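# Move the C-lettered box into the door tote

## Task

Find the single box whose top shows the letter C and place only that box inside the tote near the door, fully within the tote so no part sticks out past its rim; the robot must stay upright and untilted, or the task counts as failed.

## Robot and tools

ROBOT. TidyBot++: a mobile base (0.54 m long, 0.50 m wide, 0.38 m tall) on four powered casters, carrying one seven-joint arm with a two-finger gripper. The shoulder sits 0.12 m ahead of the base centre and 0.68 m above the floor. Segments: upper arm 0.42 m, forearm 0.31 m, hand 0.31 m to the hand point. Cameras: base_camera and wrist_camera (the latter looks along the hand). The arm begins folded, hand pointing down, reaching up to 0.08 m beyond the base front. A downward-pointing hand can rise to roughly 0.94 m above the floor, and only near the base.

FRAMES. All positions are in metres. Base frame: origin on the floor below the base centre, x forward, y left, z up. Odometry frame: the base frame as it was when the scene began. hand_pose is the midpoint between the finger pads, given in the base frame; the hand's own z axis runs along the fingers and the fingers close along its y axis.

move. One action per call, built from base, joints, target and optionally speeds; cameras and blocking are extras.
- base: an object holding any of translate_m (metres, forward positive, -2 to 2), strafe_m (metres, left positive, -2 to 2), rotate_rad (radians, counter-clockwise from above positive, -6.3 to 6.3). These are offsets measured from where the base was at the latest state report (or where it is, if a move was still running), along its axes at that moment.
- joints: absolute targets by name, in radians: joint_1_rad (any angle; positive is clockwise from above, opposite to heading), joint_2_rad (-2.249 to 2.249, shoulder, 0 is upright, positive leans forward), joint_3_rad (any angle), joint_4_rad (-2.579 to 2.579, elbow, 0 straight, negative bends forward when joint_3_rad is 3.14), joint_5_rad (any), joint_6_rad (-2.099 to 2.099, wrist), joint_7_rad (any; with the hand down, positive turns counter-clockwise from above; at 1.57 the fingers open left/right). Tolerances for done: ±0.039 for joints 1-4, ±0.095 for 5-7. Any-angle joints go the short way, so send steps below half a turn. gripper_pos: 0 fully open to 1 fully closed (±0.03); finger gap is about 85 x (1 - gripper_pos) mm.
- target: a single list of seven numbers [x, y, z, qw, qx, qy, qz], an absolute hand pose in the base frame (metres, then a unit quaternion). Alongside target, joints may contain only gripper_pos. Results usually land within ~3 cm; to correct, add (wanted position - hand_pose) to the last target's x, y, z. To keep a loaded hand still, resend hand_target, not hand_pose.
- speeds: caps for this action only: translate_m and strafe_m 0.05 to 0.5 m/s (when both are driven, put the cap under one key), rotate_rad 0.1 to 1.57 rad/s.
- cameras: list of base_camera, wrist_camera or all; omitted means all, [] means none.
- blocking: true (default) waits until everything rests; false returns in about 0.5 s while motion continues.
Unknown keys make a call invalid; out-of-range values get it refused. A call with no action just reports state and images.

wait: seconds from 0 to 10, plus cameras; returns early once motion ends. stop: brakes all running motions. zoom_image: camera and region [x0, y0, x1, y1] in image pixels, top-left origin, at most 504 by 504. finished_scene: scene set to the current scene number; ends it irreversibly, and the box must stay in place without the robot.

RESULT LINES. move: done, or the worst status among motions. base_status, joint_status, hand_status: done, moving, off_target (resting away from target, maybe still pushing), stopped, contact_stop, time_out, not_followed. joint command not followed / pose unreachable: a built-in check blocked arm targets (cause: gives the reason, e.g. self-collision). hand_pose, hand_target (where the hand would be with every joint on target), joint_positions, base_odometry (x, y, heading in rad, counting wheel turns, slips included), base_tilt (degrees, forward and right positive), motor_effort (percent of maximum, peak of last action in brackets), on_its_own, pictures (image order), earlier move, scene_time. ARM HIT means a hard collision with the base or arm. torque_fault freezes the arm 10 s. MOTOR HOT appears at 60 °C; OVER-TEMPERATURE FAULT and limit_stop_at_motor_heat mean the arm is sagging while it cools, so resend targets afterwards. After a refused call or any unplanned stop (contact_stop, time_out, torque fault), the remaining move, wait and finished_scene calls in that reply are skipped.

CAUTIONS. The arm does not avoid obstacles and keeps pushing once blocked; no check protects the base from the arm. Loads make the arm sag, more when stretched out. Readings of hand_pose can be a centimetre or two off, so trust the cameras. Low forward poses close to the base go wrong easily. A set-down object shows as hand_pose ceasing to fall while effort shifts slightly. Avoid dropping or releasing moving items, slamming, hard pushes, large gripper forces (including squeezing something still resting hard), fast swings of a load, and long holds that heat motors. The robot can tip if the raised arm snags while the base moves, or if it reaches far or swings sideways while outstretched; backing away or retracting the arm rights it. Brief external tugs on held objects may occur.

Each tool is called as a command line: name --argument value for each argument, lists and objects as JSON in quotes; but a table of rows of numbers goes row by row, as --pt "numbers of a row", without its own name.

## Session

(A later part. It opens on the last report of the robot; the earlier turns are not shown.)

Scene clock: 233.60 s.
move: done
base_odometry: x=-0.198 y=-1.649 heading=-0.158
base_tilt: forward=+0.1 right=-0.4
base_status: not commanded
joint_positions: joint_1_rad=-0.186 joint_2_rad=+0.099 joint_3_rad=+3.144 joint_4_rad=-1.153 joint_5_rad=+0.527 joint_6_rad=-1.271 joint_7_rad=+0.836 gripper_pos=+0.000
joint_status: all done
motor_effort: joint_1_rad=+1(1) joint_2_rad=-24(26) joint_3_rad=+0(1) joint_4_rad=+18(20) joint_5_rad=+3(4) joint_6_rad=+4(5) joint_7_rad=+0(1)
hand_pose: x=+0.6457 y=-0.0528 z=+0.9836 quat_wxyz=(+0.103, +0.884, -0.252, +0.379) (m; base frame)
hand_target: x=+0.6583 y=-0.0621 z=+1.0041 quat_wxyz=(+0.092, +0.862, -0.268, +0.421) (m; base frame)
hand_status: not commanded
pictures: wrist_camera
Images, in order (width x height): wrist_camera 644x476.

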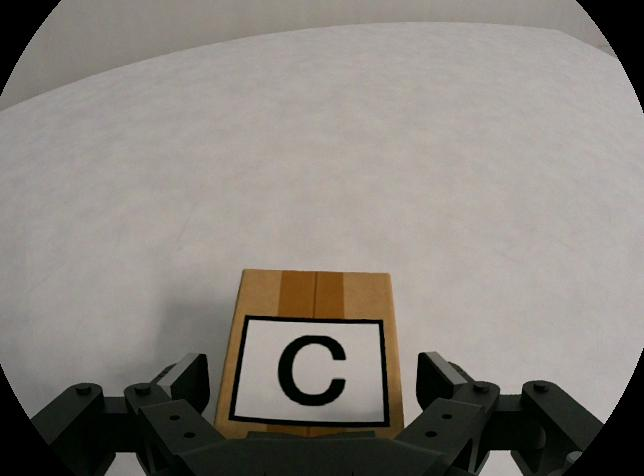

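move --joints '{"gripper_pos": 0.4}' --cameras '["wrist_camera"]'

Scene clock: 236.97 s.
move: off_target
base_odometry: x=-0.198 y=-1.649 heading=-0.158
base_tilt: forward=+0.1 right=-0.4
base_status: not commanded
joint_positions: joint_1_rad=-0.186 joint_2_rad=+0.091 joint_3_rad=+3.144 joint_4_rad=-1.158 joint_5_rad=+0.530 joint_6_rad=-1.263 joint_7_rad=+0.835 gripper_pos=+0.349
joint_status: gripper_pos off_target (ended at +0.349, target +0.400)
motor_effort: joint_1_rad=+0(2) joint_2_rad=-24(25) joint_3_rad=+0(1) joint_4_rad=+18(19) joint_5_rad=+3(4) joint_6_rad=+4(5) joint_7_rad=+0(0)
hand_pose: x=+0.6445 y=-0.0534 z=+0.9869 quat_wxyz=(+0.102, +0.883, -0.252, +0.384) (m; base frame)
hand_target: x=+0.6583 y=-0.0621 z=+1.0041 quat_wxyz=(+0.092, +0.862, -0.268, +0.421) (m; base frame)
hand_status: not commanded
pictures: wrist_camera
Images, in order (width x height): wrist_camera 644x476.

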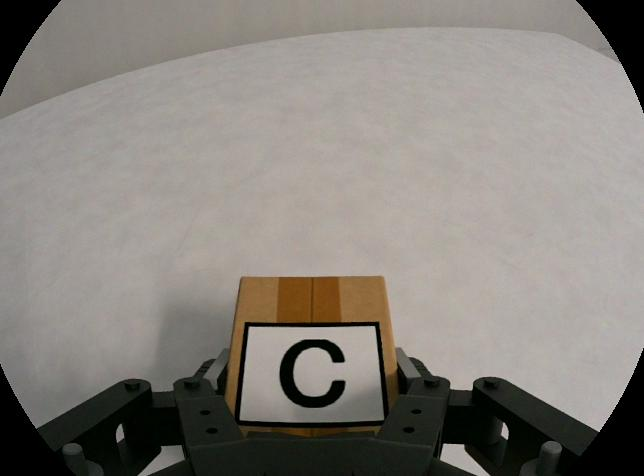

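move --joints '{"joint_2_rad": 0.15, "joint_4_rad": -0.98, "joint_6_rad": -1.45, "joint_7_rad": 0.91}' --cameras '[]'

move --joints '{"joint_2_rad": 0.22, "joint_4_rad": -0.78, "joint_6_rad": -1.56, "joint_7_rad": 0.95, "gripper_pos": 0.7}' --cameras '["wrist_camera"]'

Scene clock: 241.63 s.
move: done
base_odometry: x=-0.198 y=-1.649 heading=-0.158
base_tilt: forward=+0.1 right=-0.4
base_status: not commanded
joint_positions: joint_1_rad=-0.186 joint_2_rad=+0.119 joint_3_rad=+3.144 joint_4_rad=-0.998 joint_5_rad=+0.530 joint_6_rad=-1.381 joint_7_rad=+0.863 gripper_pos=+0.349
joint_status: all done
motor_effort: joint_1_rad=+0(1) joint_2_rad=-25(27) joint_3_rad=+0(1) joint_4_rad=+18(20) joint_5_rad=+4(4) joint_6_rad=+5(7) joint_7_rad=+0(1)
hand_pose: x=+0.6396 y=-0.0589 z=+1.0257 quat_wxyz=(+0.103, +0.875, -0.271, +0.387) (m; base frame)
hand_target: x=+0.6323 y=-0.0773 z=+1.0110 quat_wxyz=(+0.142, +0.885, -0.267, +0.354) (m; base frame)
hand_status: not commanded
pictures: none
No camera images: "cameras" was empty.

Scene clock: 242.83 s.
move: off_target
base_odometry: x=-0.198 y=-1.649 heading=-0.158
base_tilt: forward=+0.1 right=-0.4
base_status: not commanded
joint_positions: joint_1_rad=-0.186 joint_2_rad=+0.189 joint_3_rad=+3.144 joint_4_rad=-0.799 joint_5_rad=+0.530 joint_6_rad=-1.487 joint_7_rad=+0.894 gripper_pos=+0.349
joint_status: gripper_pos off_target (ended at +0.349, target +0.700); the others done
motor_effort: joint_1_rad=+1(1) joint_2_rad=-27(27) joint_3_rad=-1(1) joint_4_rad=+17(19) joint_5_rad=+4(4) joint_6_rad=+6(7) joint_7_rad=+0(1)
hand_pose: x=+0.6493 y=-0.0593 z=+1.0590 quat_wxyz=(+0.099, +0.869, -0.285, +0.393) (m; base frame)
hand_target: x=+0.6413 y=-0.0770 z=+1.0420 quat_wxyz=(+0.139, +0.880, -0.280, +0.357) (m; base frame)
hand_status: not commanded
pictures: wrist_camera
Images, in order (width x height): wrist_camera 644x476.

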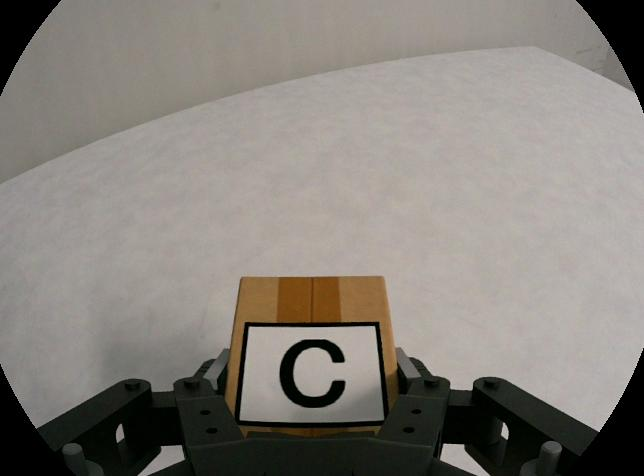

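move --base '{"translate_m": -0.5}' --cameras '[]'

move --base '{"translate_m": -1.42, "strafe_m": -0.09}' --joints '{"joint_1_rad": 0.0, "joint_2_rad": -0.37, "joint_4_rad": -2.3, "joint_5_rad": 0.0, "joint_6_rad": -0.67, "joint_7_rad": 1.57}' --cameras '["wrist_camera"]'

move --base '{"rotate_rad": 1.574}' --speeds '{"rotate_rad": 0.9}'

Scene clock: 255.87 s.
move: done
base_odometry: x=-0.692 y=-1.570 heading=-0.158
base_tilt: forward=+0.0 right=-0.4
base_status: done
joint_positions: joint_1_rad=-0.186 joint_2_rad=+0.203 joint_3_rad=+3.144 joint_4_rad=-0.796 joint_5_rad=+0.530 joint_6_rad=-1.495 joint_7_rad=+0.895 gripper_pos=+0.349
joint_status: not commanded
motor_effort: joint_1_rad=+1(2) joint_2_rad=-27(30) joint_3_rad=+0(2) joint_4_rad=+17(18) joint_5_rad=+4(4) joint_6_rad=+6(6) joint_7_rad=+0(0)
hand_pose: x=+0.6528 y=-0.0591 z=+1.0515 quat_wxyz=(+0.103, +0.872, -0.285, +0.385) (m; base frame)
hand_target: x=+0.6413 y=-0.0770 z=+1.0420 quat_wxyz=(+0.139, +0.880, -0.280, +0.357) (m; base frame)
hand_status: not commanded
pictures: none
No camera images: "cameras" was empty.

Scene clock: 260.07 s.
move: done
base_odometry: x=-2.109 y=-1.435 heading=-0.158
base_tilt: forward=+0.0 right=-0.4
base_status: done
joint_positions: joint_1_rad=-0.023 joint_2_rad=-0.354 joint_3_rad=+3.144 joint_4_rad=-2.293 joint_5_rad=+0.039 joint_6_rad=-0.751 joint_7_rad=+1.515 gripper_pos=+0.349
joint_status: all done
motor_effort: joint_1_rad=+0(2) joint_2_rad=-6(31) joint_3_rad=-1(1) joint_4_rad=+18(21) joint_5_rad=+0(4) joint_6_rad=+4(6) joint_7_rad=+0(1)
hand_pose: x=+0.4026 y=-0.0010 z=+0.6834 quat_wxyz=(+0.007, +0.974, -0.006, +0.224) (m; base frame)
hand_target: x=+0.4216 y=+0.0012 z=+0.6968 quat_wxyz=(+0.000, +0.964, -0.001, +0.267) (m; base frame)
hand_status: not commanded
pictures: wrist_camera
Images, in order (width x height): wrist_camera 644x476.

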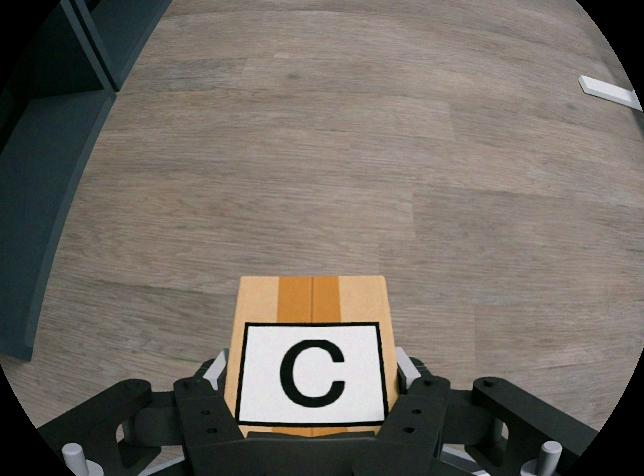

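Scene clock: 262.70 s.
move: done
base_odometry: x=-2.109 y=-1.435 heading=+1.415
base_tilt: forward=+0.1 right=-0.4
base_status: done
joint_positions: joint_1_rad=-0.019 joint_2_rad=-0.354 joint_3_rad=+3.144 joint_4_rad=-2.293 joint_5_rad=+0.034 joint_6_rad=-0.750 joint_7_rad=+1.515 gripper_pos=+0.349
joint_status: not commanded
motor_effort: joint_1_rad=+1(2) joint_2_rad=-6(7) joint_3_rad=-1(2) joint_4_rad=+19(19) joint_5_rad=+0(1) joint_6_rad=+4(4) joint_7_rad=+0(1)
hand_pose: x=+0.4029 y=-0.0011 z=+0.6835 quat_wxyz=(+0.006, +0.974, -0.009, +0.225) (m; base frame)
hand_target: x=+0.4216 y=+0.0012 z=+0.6968 quat_wxyz=(+0.000, +0.964, -0.001, +0.267) (m; base frame)
hand_status: not commanded
pictures: base_camera, wrist_camera
Images, in order (width x height): base_camera 644x364, wrist_camera 644x476.

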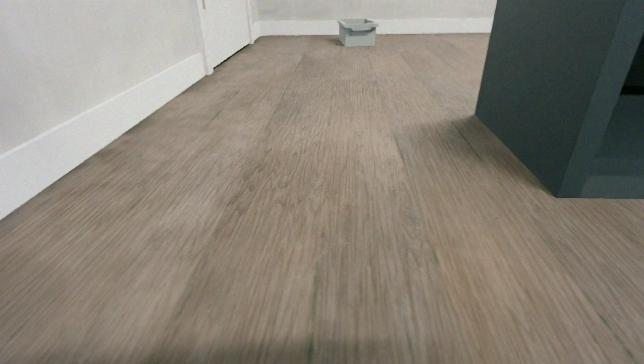

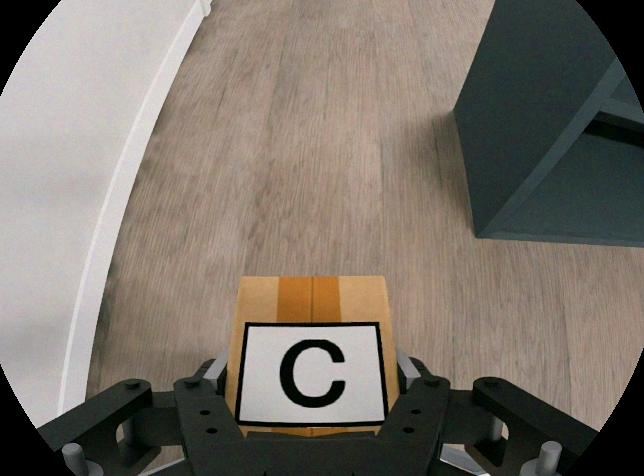

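move --base '{"translate_m": 1.45, "strafe_m": 0.03}'

Scene clock: 269.33 s.
move: done
base_odometry: x=-1.913 y=+0.002 heading=+1.416
base_tilt: forward=+0.1 right=-0.5
base_status: done
joint_positions: joint_1_rad=-0.019 joint_2_rad=-0.356 joint_3_rad=+3.144 joint_4_rad=-2.294 joint_5_rad=+0.034 joint_6_rad=-0.746 joint_7_rad=+1.515 gripper_pos=+0.349
joint_status: not commanded
motor_effort: joint_1_rad=+0(2) joint_2_rad=-6(8) joint_3_rad=-1(1) joint_4_rad=+18(19) joint_5_rad=+0(1) joint_6_rad=+4(5) joint_7_rad=+0(1)
hand_pose: x=+0.4034 y=-0.0010 z=+0.6843 quat_wxyz=(+0.006, +0.974, -0.009, +0.227) (m; base frame)
hand_target: x=+0.4216 y=+0.0012 z=+0.6968 quat_wxyz=(+0.000, +0.964, -0.001, +0.267) (m; base frame)
hand_status: not commanded
pictures: base_camera, wrist_camera
Images, in order (width x height): base_camera 644x364, wrist_camera 644x476.

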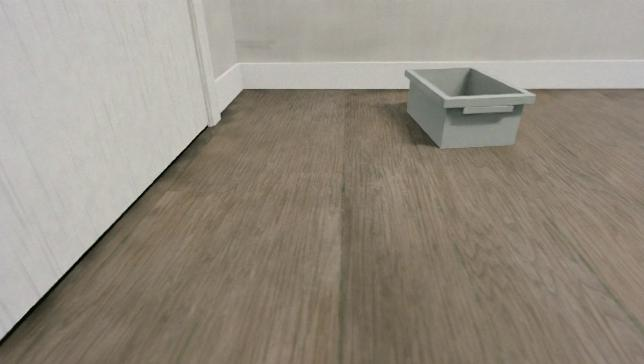

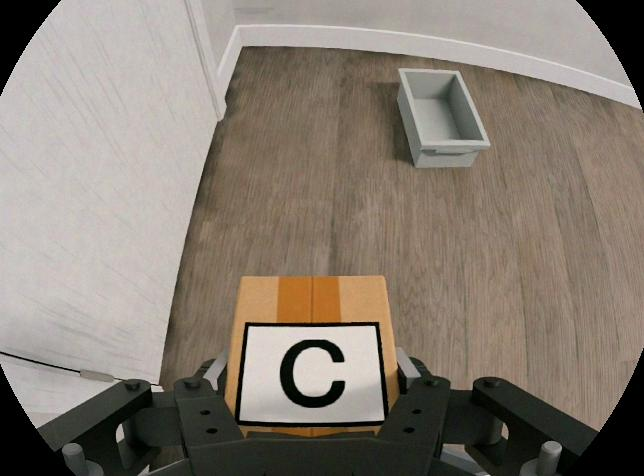

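move --base '{"translate_m": 0.43, "strafe_m": -0.41, "rotate_rad": 0.08}'

Scene clock: 281.33 s.
move: done
base_odometry: x=-1.442 y=+0.364 heading=+1.497
base_tilt: forward=+0.1 right=-0.4
base_status: done
joint_positions: joint_1_rad=-0.018 joint_2_rad=-0.358 joint_3_rad=+3.144 joint_4_rad=-2.294 joint_5_rad=+0.031 joint_6_rad=-0.744 joint_7_rad=+1.515 gripper_pos=+0.349
joint_status: not commanded
motor_effort: joint_1_rad=+0(1) joint_2_rad=-6(8) joint_3_rad=-1(2) joint_4_rad=+18(19) joint_5_rad=+0(1) joint_6_rad=+4(5) joint_7_rad=+0(1)
hand_pose: x=+0.4038 y=-0.0005 z=+0.6848 quat_wxyz=(+0.004, +0.973, -0.011, +0.229) (m; base frame)
hand_target: x=+0.4216 y=+0.0012 z=+0.6968 quat_wxyz=(+0.000, +0.964, -0.001, +0.267) (m; base frame)
hand_status: not commanded
pictures: base_camera, wrist_camera
Images, in order (width x height): base_camera 644x364, wrist_camera 644x476.

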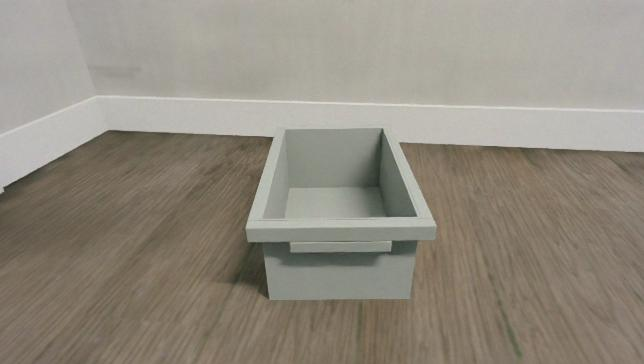

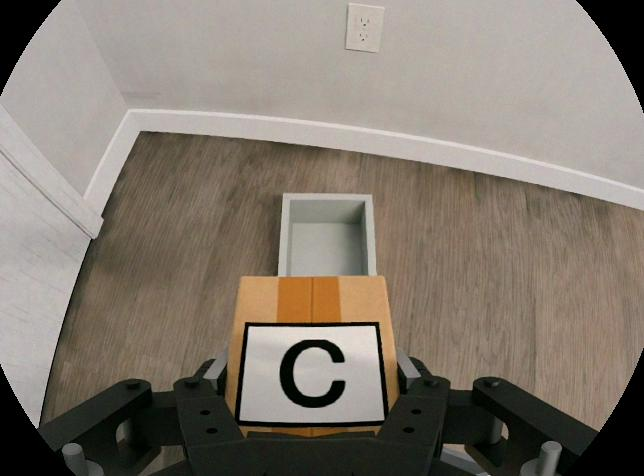

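move --base '{"strafe_m": -0.022}' --joints '{"joint_2_rad": 1.311, "joint_4_rad": -1.746, "joint_6_rad": 0.69}'

Scene clock: 290.30 s.
move: done
base_odometry: x=-1.420 y=+0.363 heading=+1.497
base_tilt: forward=+0.1 right=-0.4
base_status: done
joint_positions: joint_1_rad=-0.017 joint_2_rad=+1.283 joint_3_rad=+3.144 joint_4_rad=-1.764 joint_5_rad=+0.031 joint_6_rad=+0.604 joint_7_rad=+1.515 gripper_pos=+0.349
joint_status: all done
motor_effort: joint_1_rad=+0(2) joint_2_rad=-44(47) joint_3_rad=-1(2) joint_4_rad=+5(19) joint_5_rad=-1(1) joint_6_rad=+6(7) joint_7_rad=+0(0)
hand_pose: x=+0.7522 y=+0.0165 z=+0.2499 quat_wxyz=(-0.015, +0.940, -0.003, +0.342) (m; base frame)
hand_target: x=+0.7699 y=+0.0011 z=+0.2542 quat_wxyz=(+0.000, +0.926, +0.000, +0.378) (m; base frame)
hand_status: not commanded
pictures: base_camera, wrist_camera
Images, in order (width x height): base_camera 644x364, wrist_camera 644x476.

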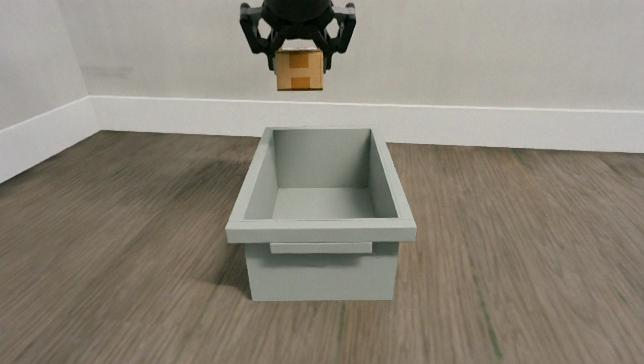

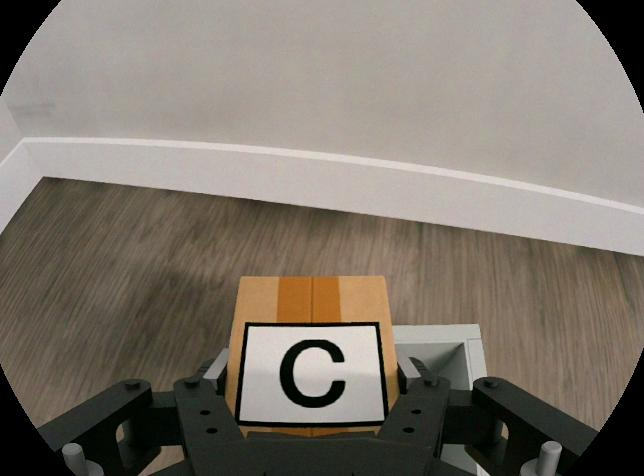

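move --joints '{"joint_1_rad": 0.05}' --cameras '["wrist_camera"]'

Scene clock: 294.57 s.
move: done
base_odometry: x=-1.420 y=+0.363 heading=+1.497
base_tilt: forward=+0.1 right=-0.4
base_status: not commanded
joint_positions: joint_1_rad=+0.038 joint_2_rad=+1.283 joint_3_rad=+3.144 joint_4_rad=-1.764 joint_5_rad=+0.030 joint_6_rad=+0.606 joint_7_rad=+1.515 gripper_pos=+0.349
joint_status: all done
motor_effort: joint_1_rad=+0(3) joint_2_rad=-44(45) joint_3_rad=-1(3) joint_4_rad=+5(5) joint_5_rad=-1(1) joint_6_rad=+6(6) joint_7_rad=+0(0)
hand_pose: x=+0.7526 y=-0.0188 z=+0.2503 quat_wxyz=(-0.006, +0.939, -0.029, +0.343) (m; base frame)
hand_target: x=+0.7692 y=-0.0314 z=+0.2542 quat_wxyz=(+0.009, +0.926, -0.023, +0.378) (m; base frame)
hand_status: not commanded
pictures: wrist_camera
Images, in order (width x height): wrist_camera 644x476.

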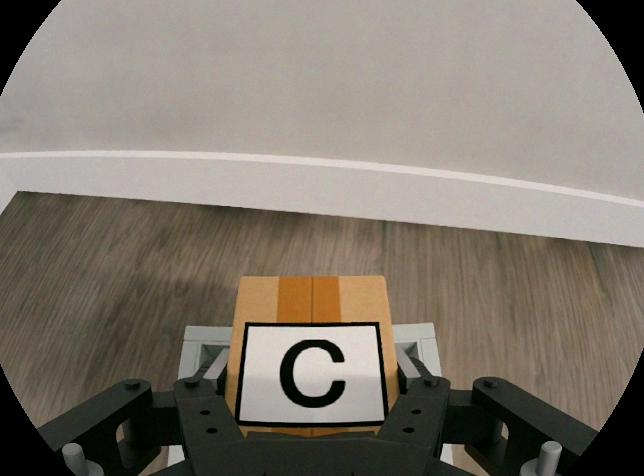

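move --base '{"strafe_m": 0.008}' --joints '{"joint_2_rad": 1.763, "joint_4_rad": -1.311, "joint_6_rad": 0.721}'

Scene clock: 297.87 s.
move: off_target
base_odometry: x=-1.428 y=+0.363 heading=+1.497
base_tilt: forward=+0.1 right=-0.4
base_status: done
joint_positions: joint_1_rad=+0.041 joint_2_rad=+1.647 joint_3_rad=+3.144 joint_4_rad=-1.299 joint_5_rad=+0.030 joint_6_rad=+0.704 joint_7_rad=+1.519 gripper_pos=+0.351
joint_status: joint_2_rad off_target (ended at +1.647, target +1.763); the others done
motor_effort: joint_1_rad=+0(4) joint_2_rad=-33(46) joint_3_rad=-2(3) joint_4_rad=+3(6) joint_5_rad=+0(1) joint_6_rad=-2(8) joint_7_rad=+0(1)
hand_pose: x=+0.8427 y=-0.0234 z=+0.1475 quat_wxyz=(-0.005, +0.900, -0.027, +0.435) (m; base frame)
hand_target: x=+0.7733 y=-0.0316 z=+0.0684 quat_wxyz=(+0.010, +0.923, -0.023, +0.384) (m; base frame)
hand_status: not commanded
pictures: base_camera, wrist_camera
Images, in order (width x height): base_camera 644x364, wrist_camera 644x476.

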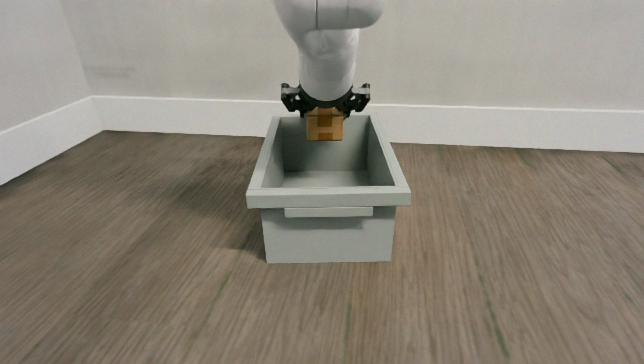

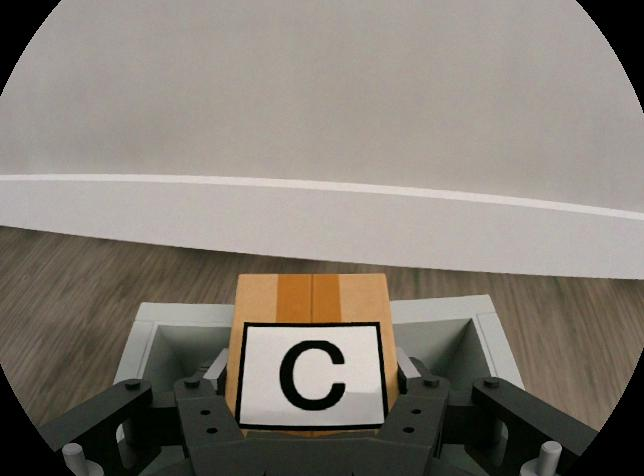

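move --joints '{"joint_2_rad": 1.311, "joint_4_rad": -1.78, "joint_6_rad": 0.5}'

Scene clock: 304.90 s.
move: done
base_odometry: x=-1.428 y=+0.363 heading=+1.497
base_tilt: forward=+0.1 right=-0.5
base_status: not commanded
joint_positions: joint_1_rad=+0.041 joint_2_rad=+1.304 joint_3_rad=+3.144 joint_4_rad=-1.769 joint_5_rad=+0.030 joint_6_rad=+0.569 joint_7_rad=+1.519 gripper_pos=+0.351
joint_status: all done
motor_effort: joint_1_rad=+0(1) joint_2_rad=-44(53) joint_3_rad=-1(2) joint_4_rad=+5(7) joint_5_rad=+0(1) joint_6_rad=+6(8) joint_7_rad=+0(1)
hand_pose: x=+0.7317 y=-0.0201 z=+0.2292 quat_wxyz=(-0.004, +0.949, -0.030, +0.314) (m; base frame)
hand_target: x=+0.7037 y=-0.0282 z=+0.2106 quat_wxyz=(+0.007, +0.962, -0.024, +0.272) (m; base frame)
hand_status: not commanded
pictures: base_camera, wrist_camera
Images, in order (width x height): base_camera 644x364, wrist_camera 644x476.

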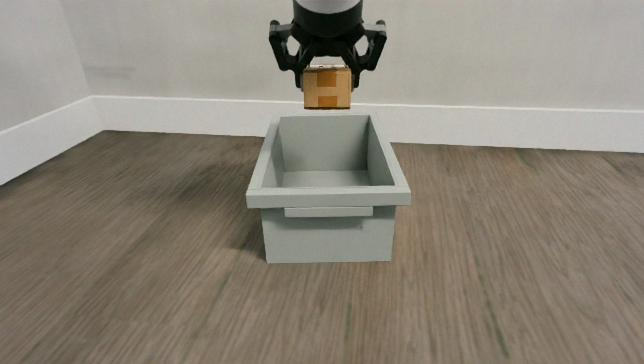

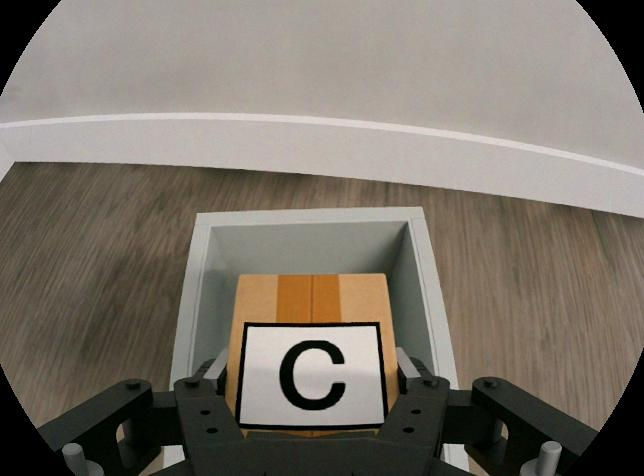

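move --joints '{"joint_2_rad": 1.545, "joint_4_rad": -1.541, "joint_6_rad": 0.715}'

Scene clock: 311.53 s.
move: done
base_odometry: x=-1.428 y=+0.363 heading=+1.497
base_tilt: forward=+0.1 right=-0.4
base_status: not commanded
joint_positions: joint_1_rad=+0.041 joint_2_rad=+1.522 joint_3_rad=+3.144 joint_4_rad=-1.559 joint_5_rad=+0.030 joint_6_rad=+0.633 joint_7_rad=+1.519 gripper_pos=+0.351
joint_status: all done
motor_effort: joint_1_rad=+0(1) joint_2_rad=-45(48) joint_3_rad=-2(2) joint_4_rad=+5(6) joint_5_rad=-1(1) joint_6_rad=+6(7) joint_7_rad=+0(0)
hand_pose: x=+0.7570 y=-0.0206 z=+0.1491 quat_wxyz=(-0.005, +0.940, -0.029, +0.340) (m; base frame)
hand_target: x=+0.7732 y=-0.0316 z=+0.1554 quat_wxyz=(+0.009, +0.926, -0.023, +0.376) (m; base frame)
hand_status: not commanded
pictures: base_camera, wrist_camera
Images, in order (width x height): base_camera 644x364, wrist_camera 644x476.

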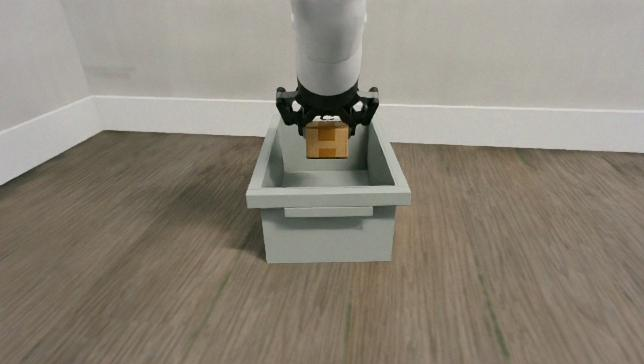

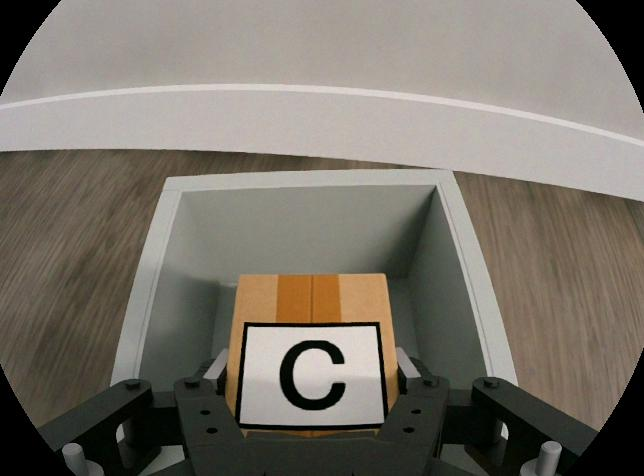

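move --joints '{"joint_2_rad": 1.755, "joint_4_rad": -1.3, "joint_6_rad": 0.705}' --cameras '["wrist_camera"]'

move --joints '{"joint_2_rad": 1.775, "joint_4_rad": -1.288}' --cameras '[]'

move --joints '{"joint_2_rad": 1.793, "joint_4_rad": -1.276}' --cameras '["wrist_camera"]'

Scene clock: 315.27 s.
move: done
base_odometry: x=-1.428 y=+0.363 heading=+1.497
base_tilt: forward=+0.1 right=-0.4
base_status: not commanded
joint_positions: joint_1_rad=+0.041 joint_2_rad=+1.734 joint_3_rad=+3.144 joint_4_rad=-1.317 joint_5_rad=+0.030 joint_6_rad=+0.633 joint_7_rad=+1.519 gripper_pos=+0.351
joint_status: all done
motor_effort: joint_1_rad=+0(1) joint_2_rad=-45(49) joint_3_rad=-1(2) joint_4_rad=+5(7) joint_5_rad=-1(1) joint_6_rad=+6(7) joint_7_rad=+0(0)
hand_pose: x=+0.7681 y=-0.0209 z=+0.0668 quat_wxyz=(-0.005, +0.935, -0.029, +0.354) (m; base frame)
hand_target: x=+0.7805 y=-0.0319 z=+0.0728 quat_wxyz=(+0.010, +0.922, -0.023, +0.385) (m; base frame)
hand_status: not commanded
pictures: wrist_camera
Images, in order (width x height): wrist_camera 644x476.

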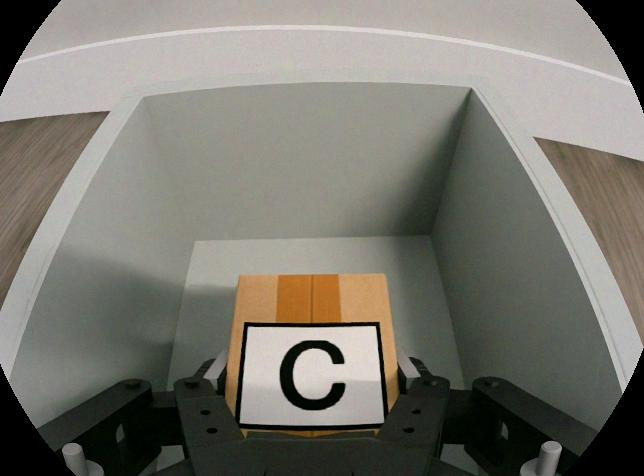

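Scene clock: 315.83 s.
move: done
base_odometry: x=-1.428 y=+0.363 heading=+1.497
base_tilt: forward=+0.1 right=-0.4
base_status: not commanded
joint_positions: joint_1_rad=+0.041 joint_2_rad=+1.744 joint_3_rad=+3.144 joint_4_rad=-1.303 joint_5_rad=+0.030 joint_6_rad=+0.633 joint_7_rad=+1.519 gripper_pos=+0.351
joint_status: all done
motor_effort: joint_1_rad=+0(1) joint_2_rad=-46(47) joint_3_rad=-1(2) joint_4_rad=+5(6) joint_5_rad=-1(1) joint_6_rad=+6(7) joint_7_rad=+0(0)
hand_pose: x=+0.7698 y=-0.0210 z=+0.0637 quat_wxyz=(-0.005, +0.934, -0.028, +0.356) (m; base frame)
hand_target: x=+0.7747 y=-0.0317 z=+0.0626 quat_wxyz=(+0.010, +0.924, -0.023, +0.382) (m; base frame)
hand_status: not commanded
pictures: none
No camera images: "cameras" was empty.

Scene clock: 316.47 s.
move: done
base_odometry: x=-1.428 y=+0.363 heading=+1.497
base_tilt: forward=+0.1 right=-0.4
base_status: not commanded
joint_positions: joint_1_rad=+0.041 joint_2_rad=+1.760 joint_3_rad=+3.144 joint_4_rad=-1.289 joint_5_rad=+0.030 joint_6_rad=+0.633 joint_7_rad=+1.519 gripper_pos=+0.351
joint_status: all done
motor_effort: joint_1_rad=+0(1) joint_2_rad=-45(46) joint_3_rad=-1(2) joint_4_rad=+5(6) joint_5_rad=+0(1) joint_6_rad=+6(7) joint_7_rad=+0(0)
hand_pose: x=+0.7670 y=-0.0209 z=+0.0564 quat_wxyz=(-0.005, +0.935, -0.028, +0.354) (m; base frame)
hand_target: x=+0.7699 y=-0.0314 z=+0.0537 quat_wxyz=(+0.009, +0.925, -0.023, +0.379) (m; base frame)
hand_status: not commanded
pictures: wrist_camera
Images, in order (width x height): wrist_camera 644x476.

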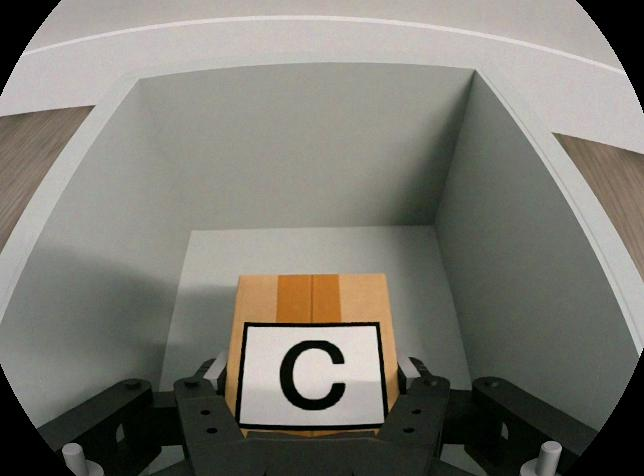

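move --joints '{"joint_2_rad": 1.811, "joint_4_rad": -1.266}' --cameras '[]'

move --joints '{"joint_2_rad": 1.826, "joint_4_rad": -1.256}' --cameras '[]'

move --joints '{"joint_2_rad": 1.84, "joint_4_rad": -1.246}' --cameras '["wrist_camera"]'

Scene clock: 319.73 s.
move: done
base_odometry: x=-1.428 y=+0.363 heading=+1.497
base_tilt: forward=+0.1 right=-0.4
base_status: not commanded
joint_positions: joint_1_rad=+0.041 joint_2_rad=+1.779 joint_3_rad=+3.144 joint_4_rad=-1.279 joint_5_rad=+0.030 joint_6_rad=+0.633 joint_7_rad=+1.519 gripper_pos=+0.351
joint_status: all done
motor_effort: joint_1_rad=+1(1) joint_2_rad=-45(46) joint_3_rad=-1(2) joint_4_rad=+5(6) joint_5_rad=-1(1) joint_6_rad=+6(7) joint_7_rad=+0(0)
hand_pose: x=+0.7612 y=-0.0206 z=+0.0470 quat_wxyz=(-0.005, +0.936, -0.029, +0.351) (m; base frame)
hand_target: x=+0.7638 y=-0.0311 z=+0.0444 quat_wxyz=(+0.009, +0.927, -0.023, +0.375) (m; base frame)
hand_status: not commanded
pictures: none
No camera images: "cameras" was empty.

Scene clock: 320.33 s.
move: done
base_odometry: x=-1.428 y=+0.363 heading=+1.497
base_tilt: forward=+0.1 right=-0.4
base_status: not commanded
joint_positions: joint_1_rad=+0.041 joint_2_rad=+1.791 joint_3_rad=+3.144 joint_4_rad=-1.269 joint_5_rad=+0.030 joint_6_rad=+0.634 joint_7_rad=+1.519 gripper_pos=+0.351
joint_status: all done
motor_effort: joint_1_rad=+1(1) joint_2_rad=-44(46) joint_3_rad=-2(2) joint_4_rad=+5(6) joint_5_rad=+0(1) joint_6_rad=+6(6) joint_7_rad=+0(0)
hand_pose: x=+0.7595 y=-0.0205 z=+0.0420 quat_wxyz=(-0.005, +0.936, -0.029, +0.351) (m; base frame)
hand_target: x=+0.7596 y=-0.0309 z=+0.0371 quat_wxyz=(+0.009, +0.928, -0.023, +0.373) (m; base frame)
hand_status: not commanded
pictures: none
No camera images: "cameras" was empty.

Scene clock: 320.87 s.
move: off_target
base_odometry: x=-1.428 y=+0.363 heading=+1.497
base_tilt: forward=+0.1 right=-0.4
base_status: not commanded
joint_positions: joint_1_rad=+0.041 joint_2_rad=+1.795 joint_3_rad=+3.144 joint_4_rad=-1.258 joint_5_rad=+0.030 joint_6_rad=+0.636 joint_7_rad=+1.519 gripper_pos=+0.351
joint_status: joint_2_rad off_target (ended at +1.795, target +1.840); the others done
motor_effort: joint_1_rad=+0(1) joint_2_rad=-43(44) joint_3_rad=-2(2) joint_4_rad=+5(6) joint_5_rad=+0(1) joint_6_rad=+6(6) joint_7_rad=+0(0)
hand_pose: x=+0.7627 y=-0.0207 z=+0.0417 quat_wxyz=(-0.005, +0.935, -0.028, +0.354) (m; base frame)
hand_target: x=+0.7559 y=-0.0307 z=+0.0305 quat_wxyz=(+0.009, +0.928, -0.023, +0.371) (m; base frame)
hand_status: not commanded
pictures: wrist_camera
Images, in order (width x height): wrist_camera 644x476.

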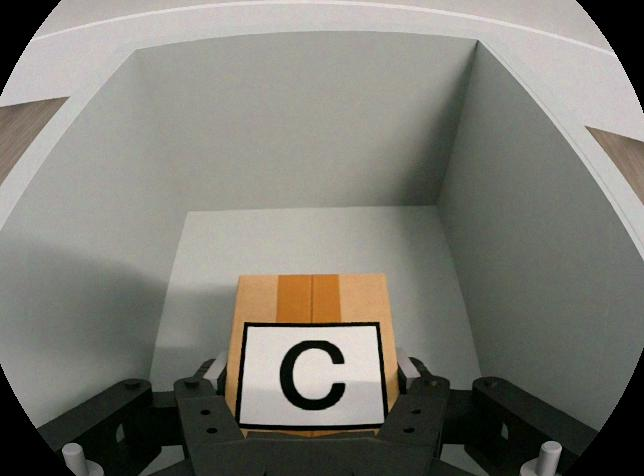

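Contact. Relax and release.

move --joints '{"joint_2_rad": 1.822, "gripper_pos": 0.26}' --cameras '[]'

move --joints '{"gripper_pos": 0.0}' --cameras '["wrist_camera"]'

move --joints '{"joint_2_rad": 1.53, "joint_4_rad": -1.55, "joint_6_rad": 0.63}' --cameras '[]'

move --joints '{"joint_2_rad": 1.25, "joint_4_rad": -1.72, "joint_6_rad": 0.58}'

Scene clock: 325.40 s.
move: done
base_odometry: x=-1.428 y=+0.363 heading=+1.497
base_tilt: forward=+0.1 right=-0.4
base_status: not commanded
joint_positions: joint_1_rad=+0.041 joint_2_rad=+1.795 joint_3_rad=+3.144 joint_4_rad=-1.258 joint_5_rad=+0.030 joint_6_rad=+0.636 joint_7_rad=+1.519 gripper_pos=+0.260
joint_status: all done
motor_effort: joint_1_rad=+0(1) joint_2_rad=-44(45) joint_3_rad=-1(2) joint_4_rad=+5(5) joint_5_rad=+0(1) joint_6_rad=+6(6) joint_7_rad=+0(1)
hand_pose: x=+0.7626 y=-0.0206 z=+0.0417 quat_wxyz=(-0.005, +0.935, -0.028, +0.354) (m; base frame)
hand_target: x=+0.7675 y=-0.0313 z=+0.0421 quat_wxyz=(+0.009, +0.925, -0.023, +0.379) (m; base frame)
hand_status: not commanded
pictures: none
No camera images: "cameras" was empty.

Scene clock: 326.07 s.
move: done
base_odometry: x=-1.428 y=+0.363 heading=+1.497
base_tilt: forward=+0.1 right=-0.4
base_status: not commanded
joint_positions: joint_1_rad=+0.041 joint_2_rad=+1.795 joint_3_rad=+3.144 joint_4_rad=-1.258 joint_5_rad=+0.030 joint_6_rad=+0.636 joint_7_rad=+1.519 gripper_pos=+0.000
joint_status: all done
motor_effort: joint_1_rad=+0(1) joint_2_rad=-44(44) joint_3_rad=-1(2) joint_4_rad=+5(5) joint_5_rad=+0(1) joint_6_rad=+6(6) joint_7_rad=+0(0)
hand_pose: x=+0.7626 y=-0.0206 z=+0.0417 quat_wxyz=(-0.005, +0.935, -0.028, +0.354) (m; base frame)
hand_target: x=+0.7675 y=-0.0313 z=+0.0421 quat_wxyz=(+0.009, +0.925, -0.023, +0.379) (m; base frame)
hand_status: not commanded
pictures: wrist_camera
Images, in order (width x height): wrist_camera 644x476.

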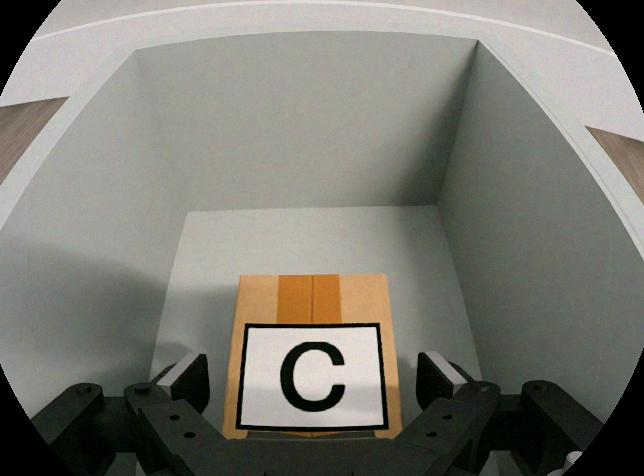

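Scene clock: 327.67 s.
move: done
base_odometry: x=-1.428 y=+0.363 heading=+1.497
base_tilt: forward=+0.1 right=-0.4
base_status: not commanded
joint_positions: joint_1_rad=+0.041 joint_2_rad=+1.519 joint_3_rad=+3.144 joint_4_rad=-1.534 joint_5_rad=+0.030 joint_6_rad=+0.636 joint_7_rad=+1.519 gripper_pos=+0.000
joint_status: all done
motor_effort: joint_1_rad=+1(1) joint_2_rad=-45(48) joint_3_rad=-1(2) joint_4_rad=+5(5) joint_5_rad=-1(1) joint_6_rad=+6(6) joint_7_rad=+0(0)
hand_pose: x=+0.7727 y=-0.0212 z=+0.1571 quat_wxyz=(-0.005, +0.935, -0.029, +0.354) (m; base frame)
hand_target: x=+0.7566 y=-0.0308 z=+0.1454 quat_wxyz=(+0.009, +0.940, -0.024, +0.339) (m; base frame)
hand_status: not commanded
pictures: none
No camera images: "cameras" was empty.

Scene clock: 329.23 s.
move: done
base_odometry: x=-1.428 y=+0.363 heading=+1.497
base_tilt: forward=+0.1 right=-0.4
base_status: not commanded
joint_positions: joint_1_rad=+0.041 joint_2_rad=+1.237 joint_3_rad=+3.144 joint_4_rad=-1.705 joint_5_rad=+0.030 joint_6_rad=+0.636 joint_7_rad=+1.519 gripper_pos=+0.000
joint_status: all done
motor_effort: joint_1_rad=+0(1) joint_2_rad=-45(48) joint_3_rad=-1(2) joint_4_rad=+7(7) joint_5_rad=-1(1) joint_6_rad=+6(7) joint_7_rad=+0(0)
hand_pose: x=+0.8091 y=-0.0228 z=+0.3027 quat_wxyz=(-0.004, +0.914, -0.028, +0.405) (m; base frame)
hand_target: x=+0.7837 y=-0.0322 z=+0.2773 quat_wxyz=(+0.009, +0.930, -0.024, +0.367) (m; base frame)
hand_status: not commanded
pictures: base_camera, wrist_camera
Images, in order (width x height): base_camera 644x364, wrist_camera 644x476.

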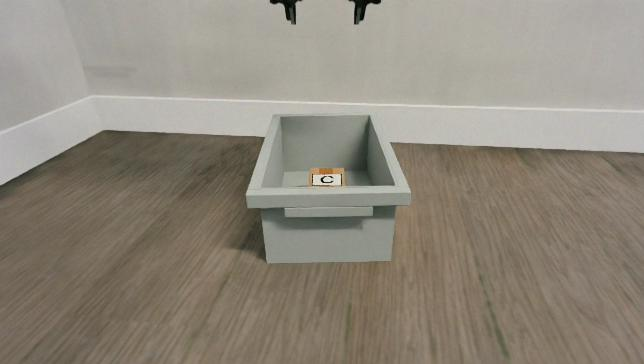

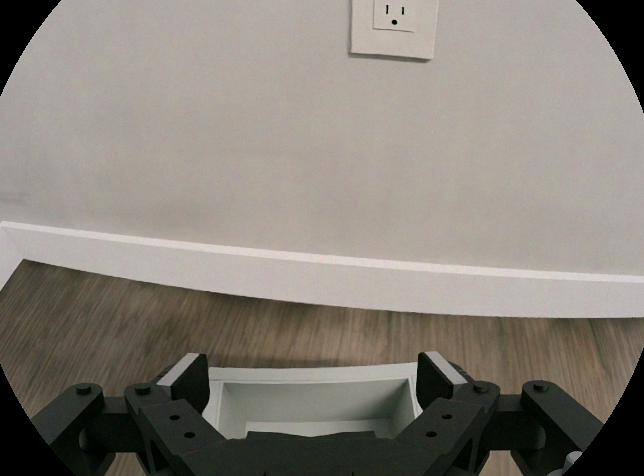

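finished_scene --scene 3

The scene is finished: the task was done.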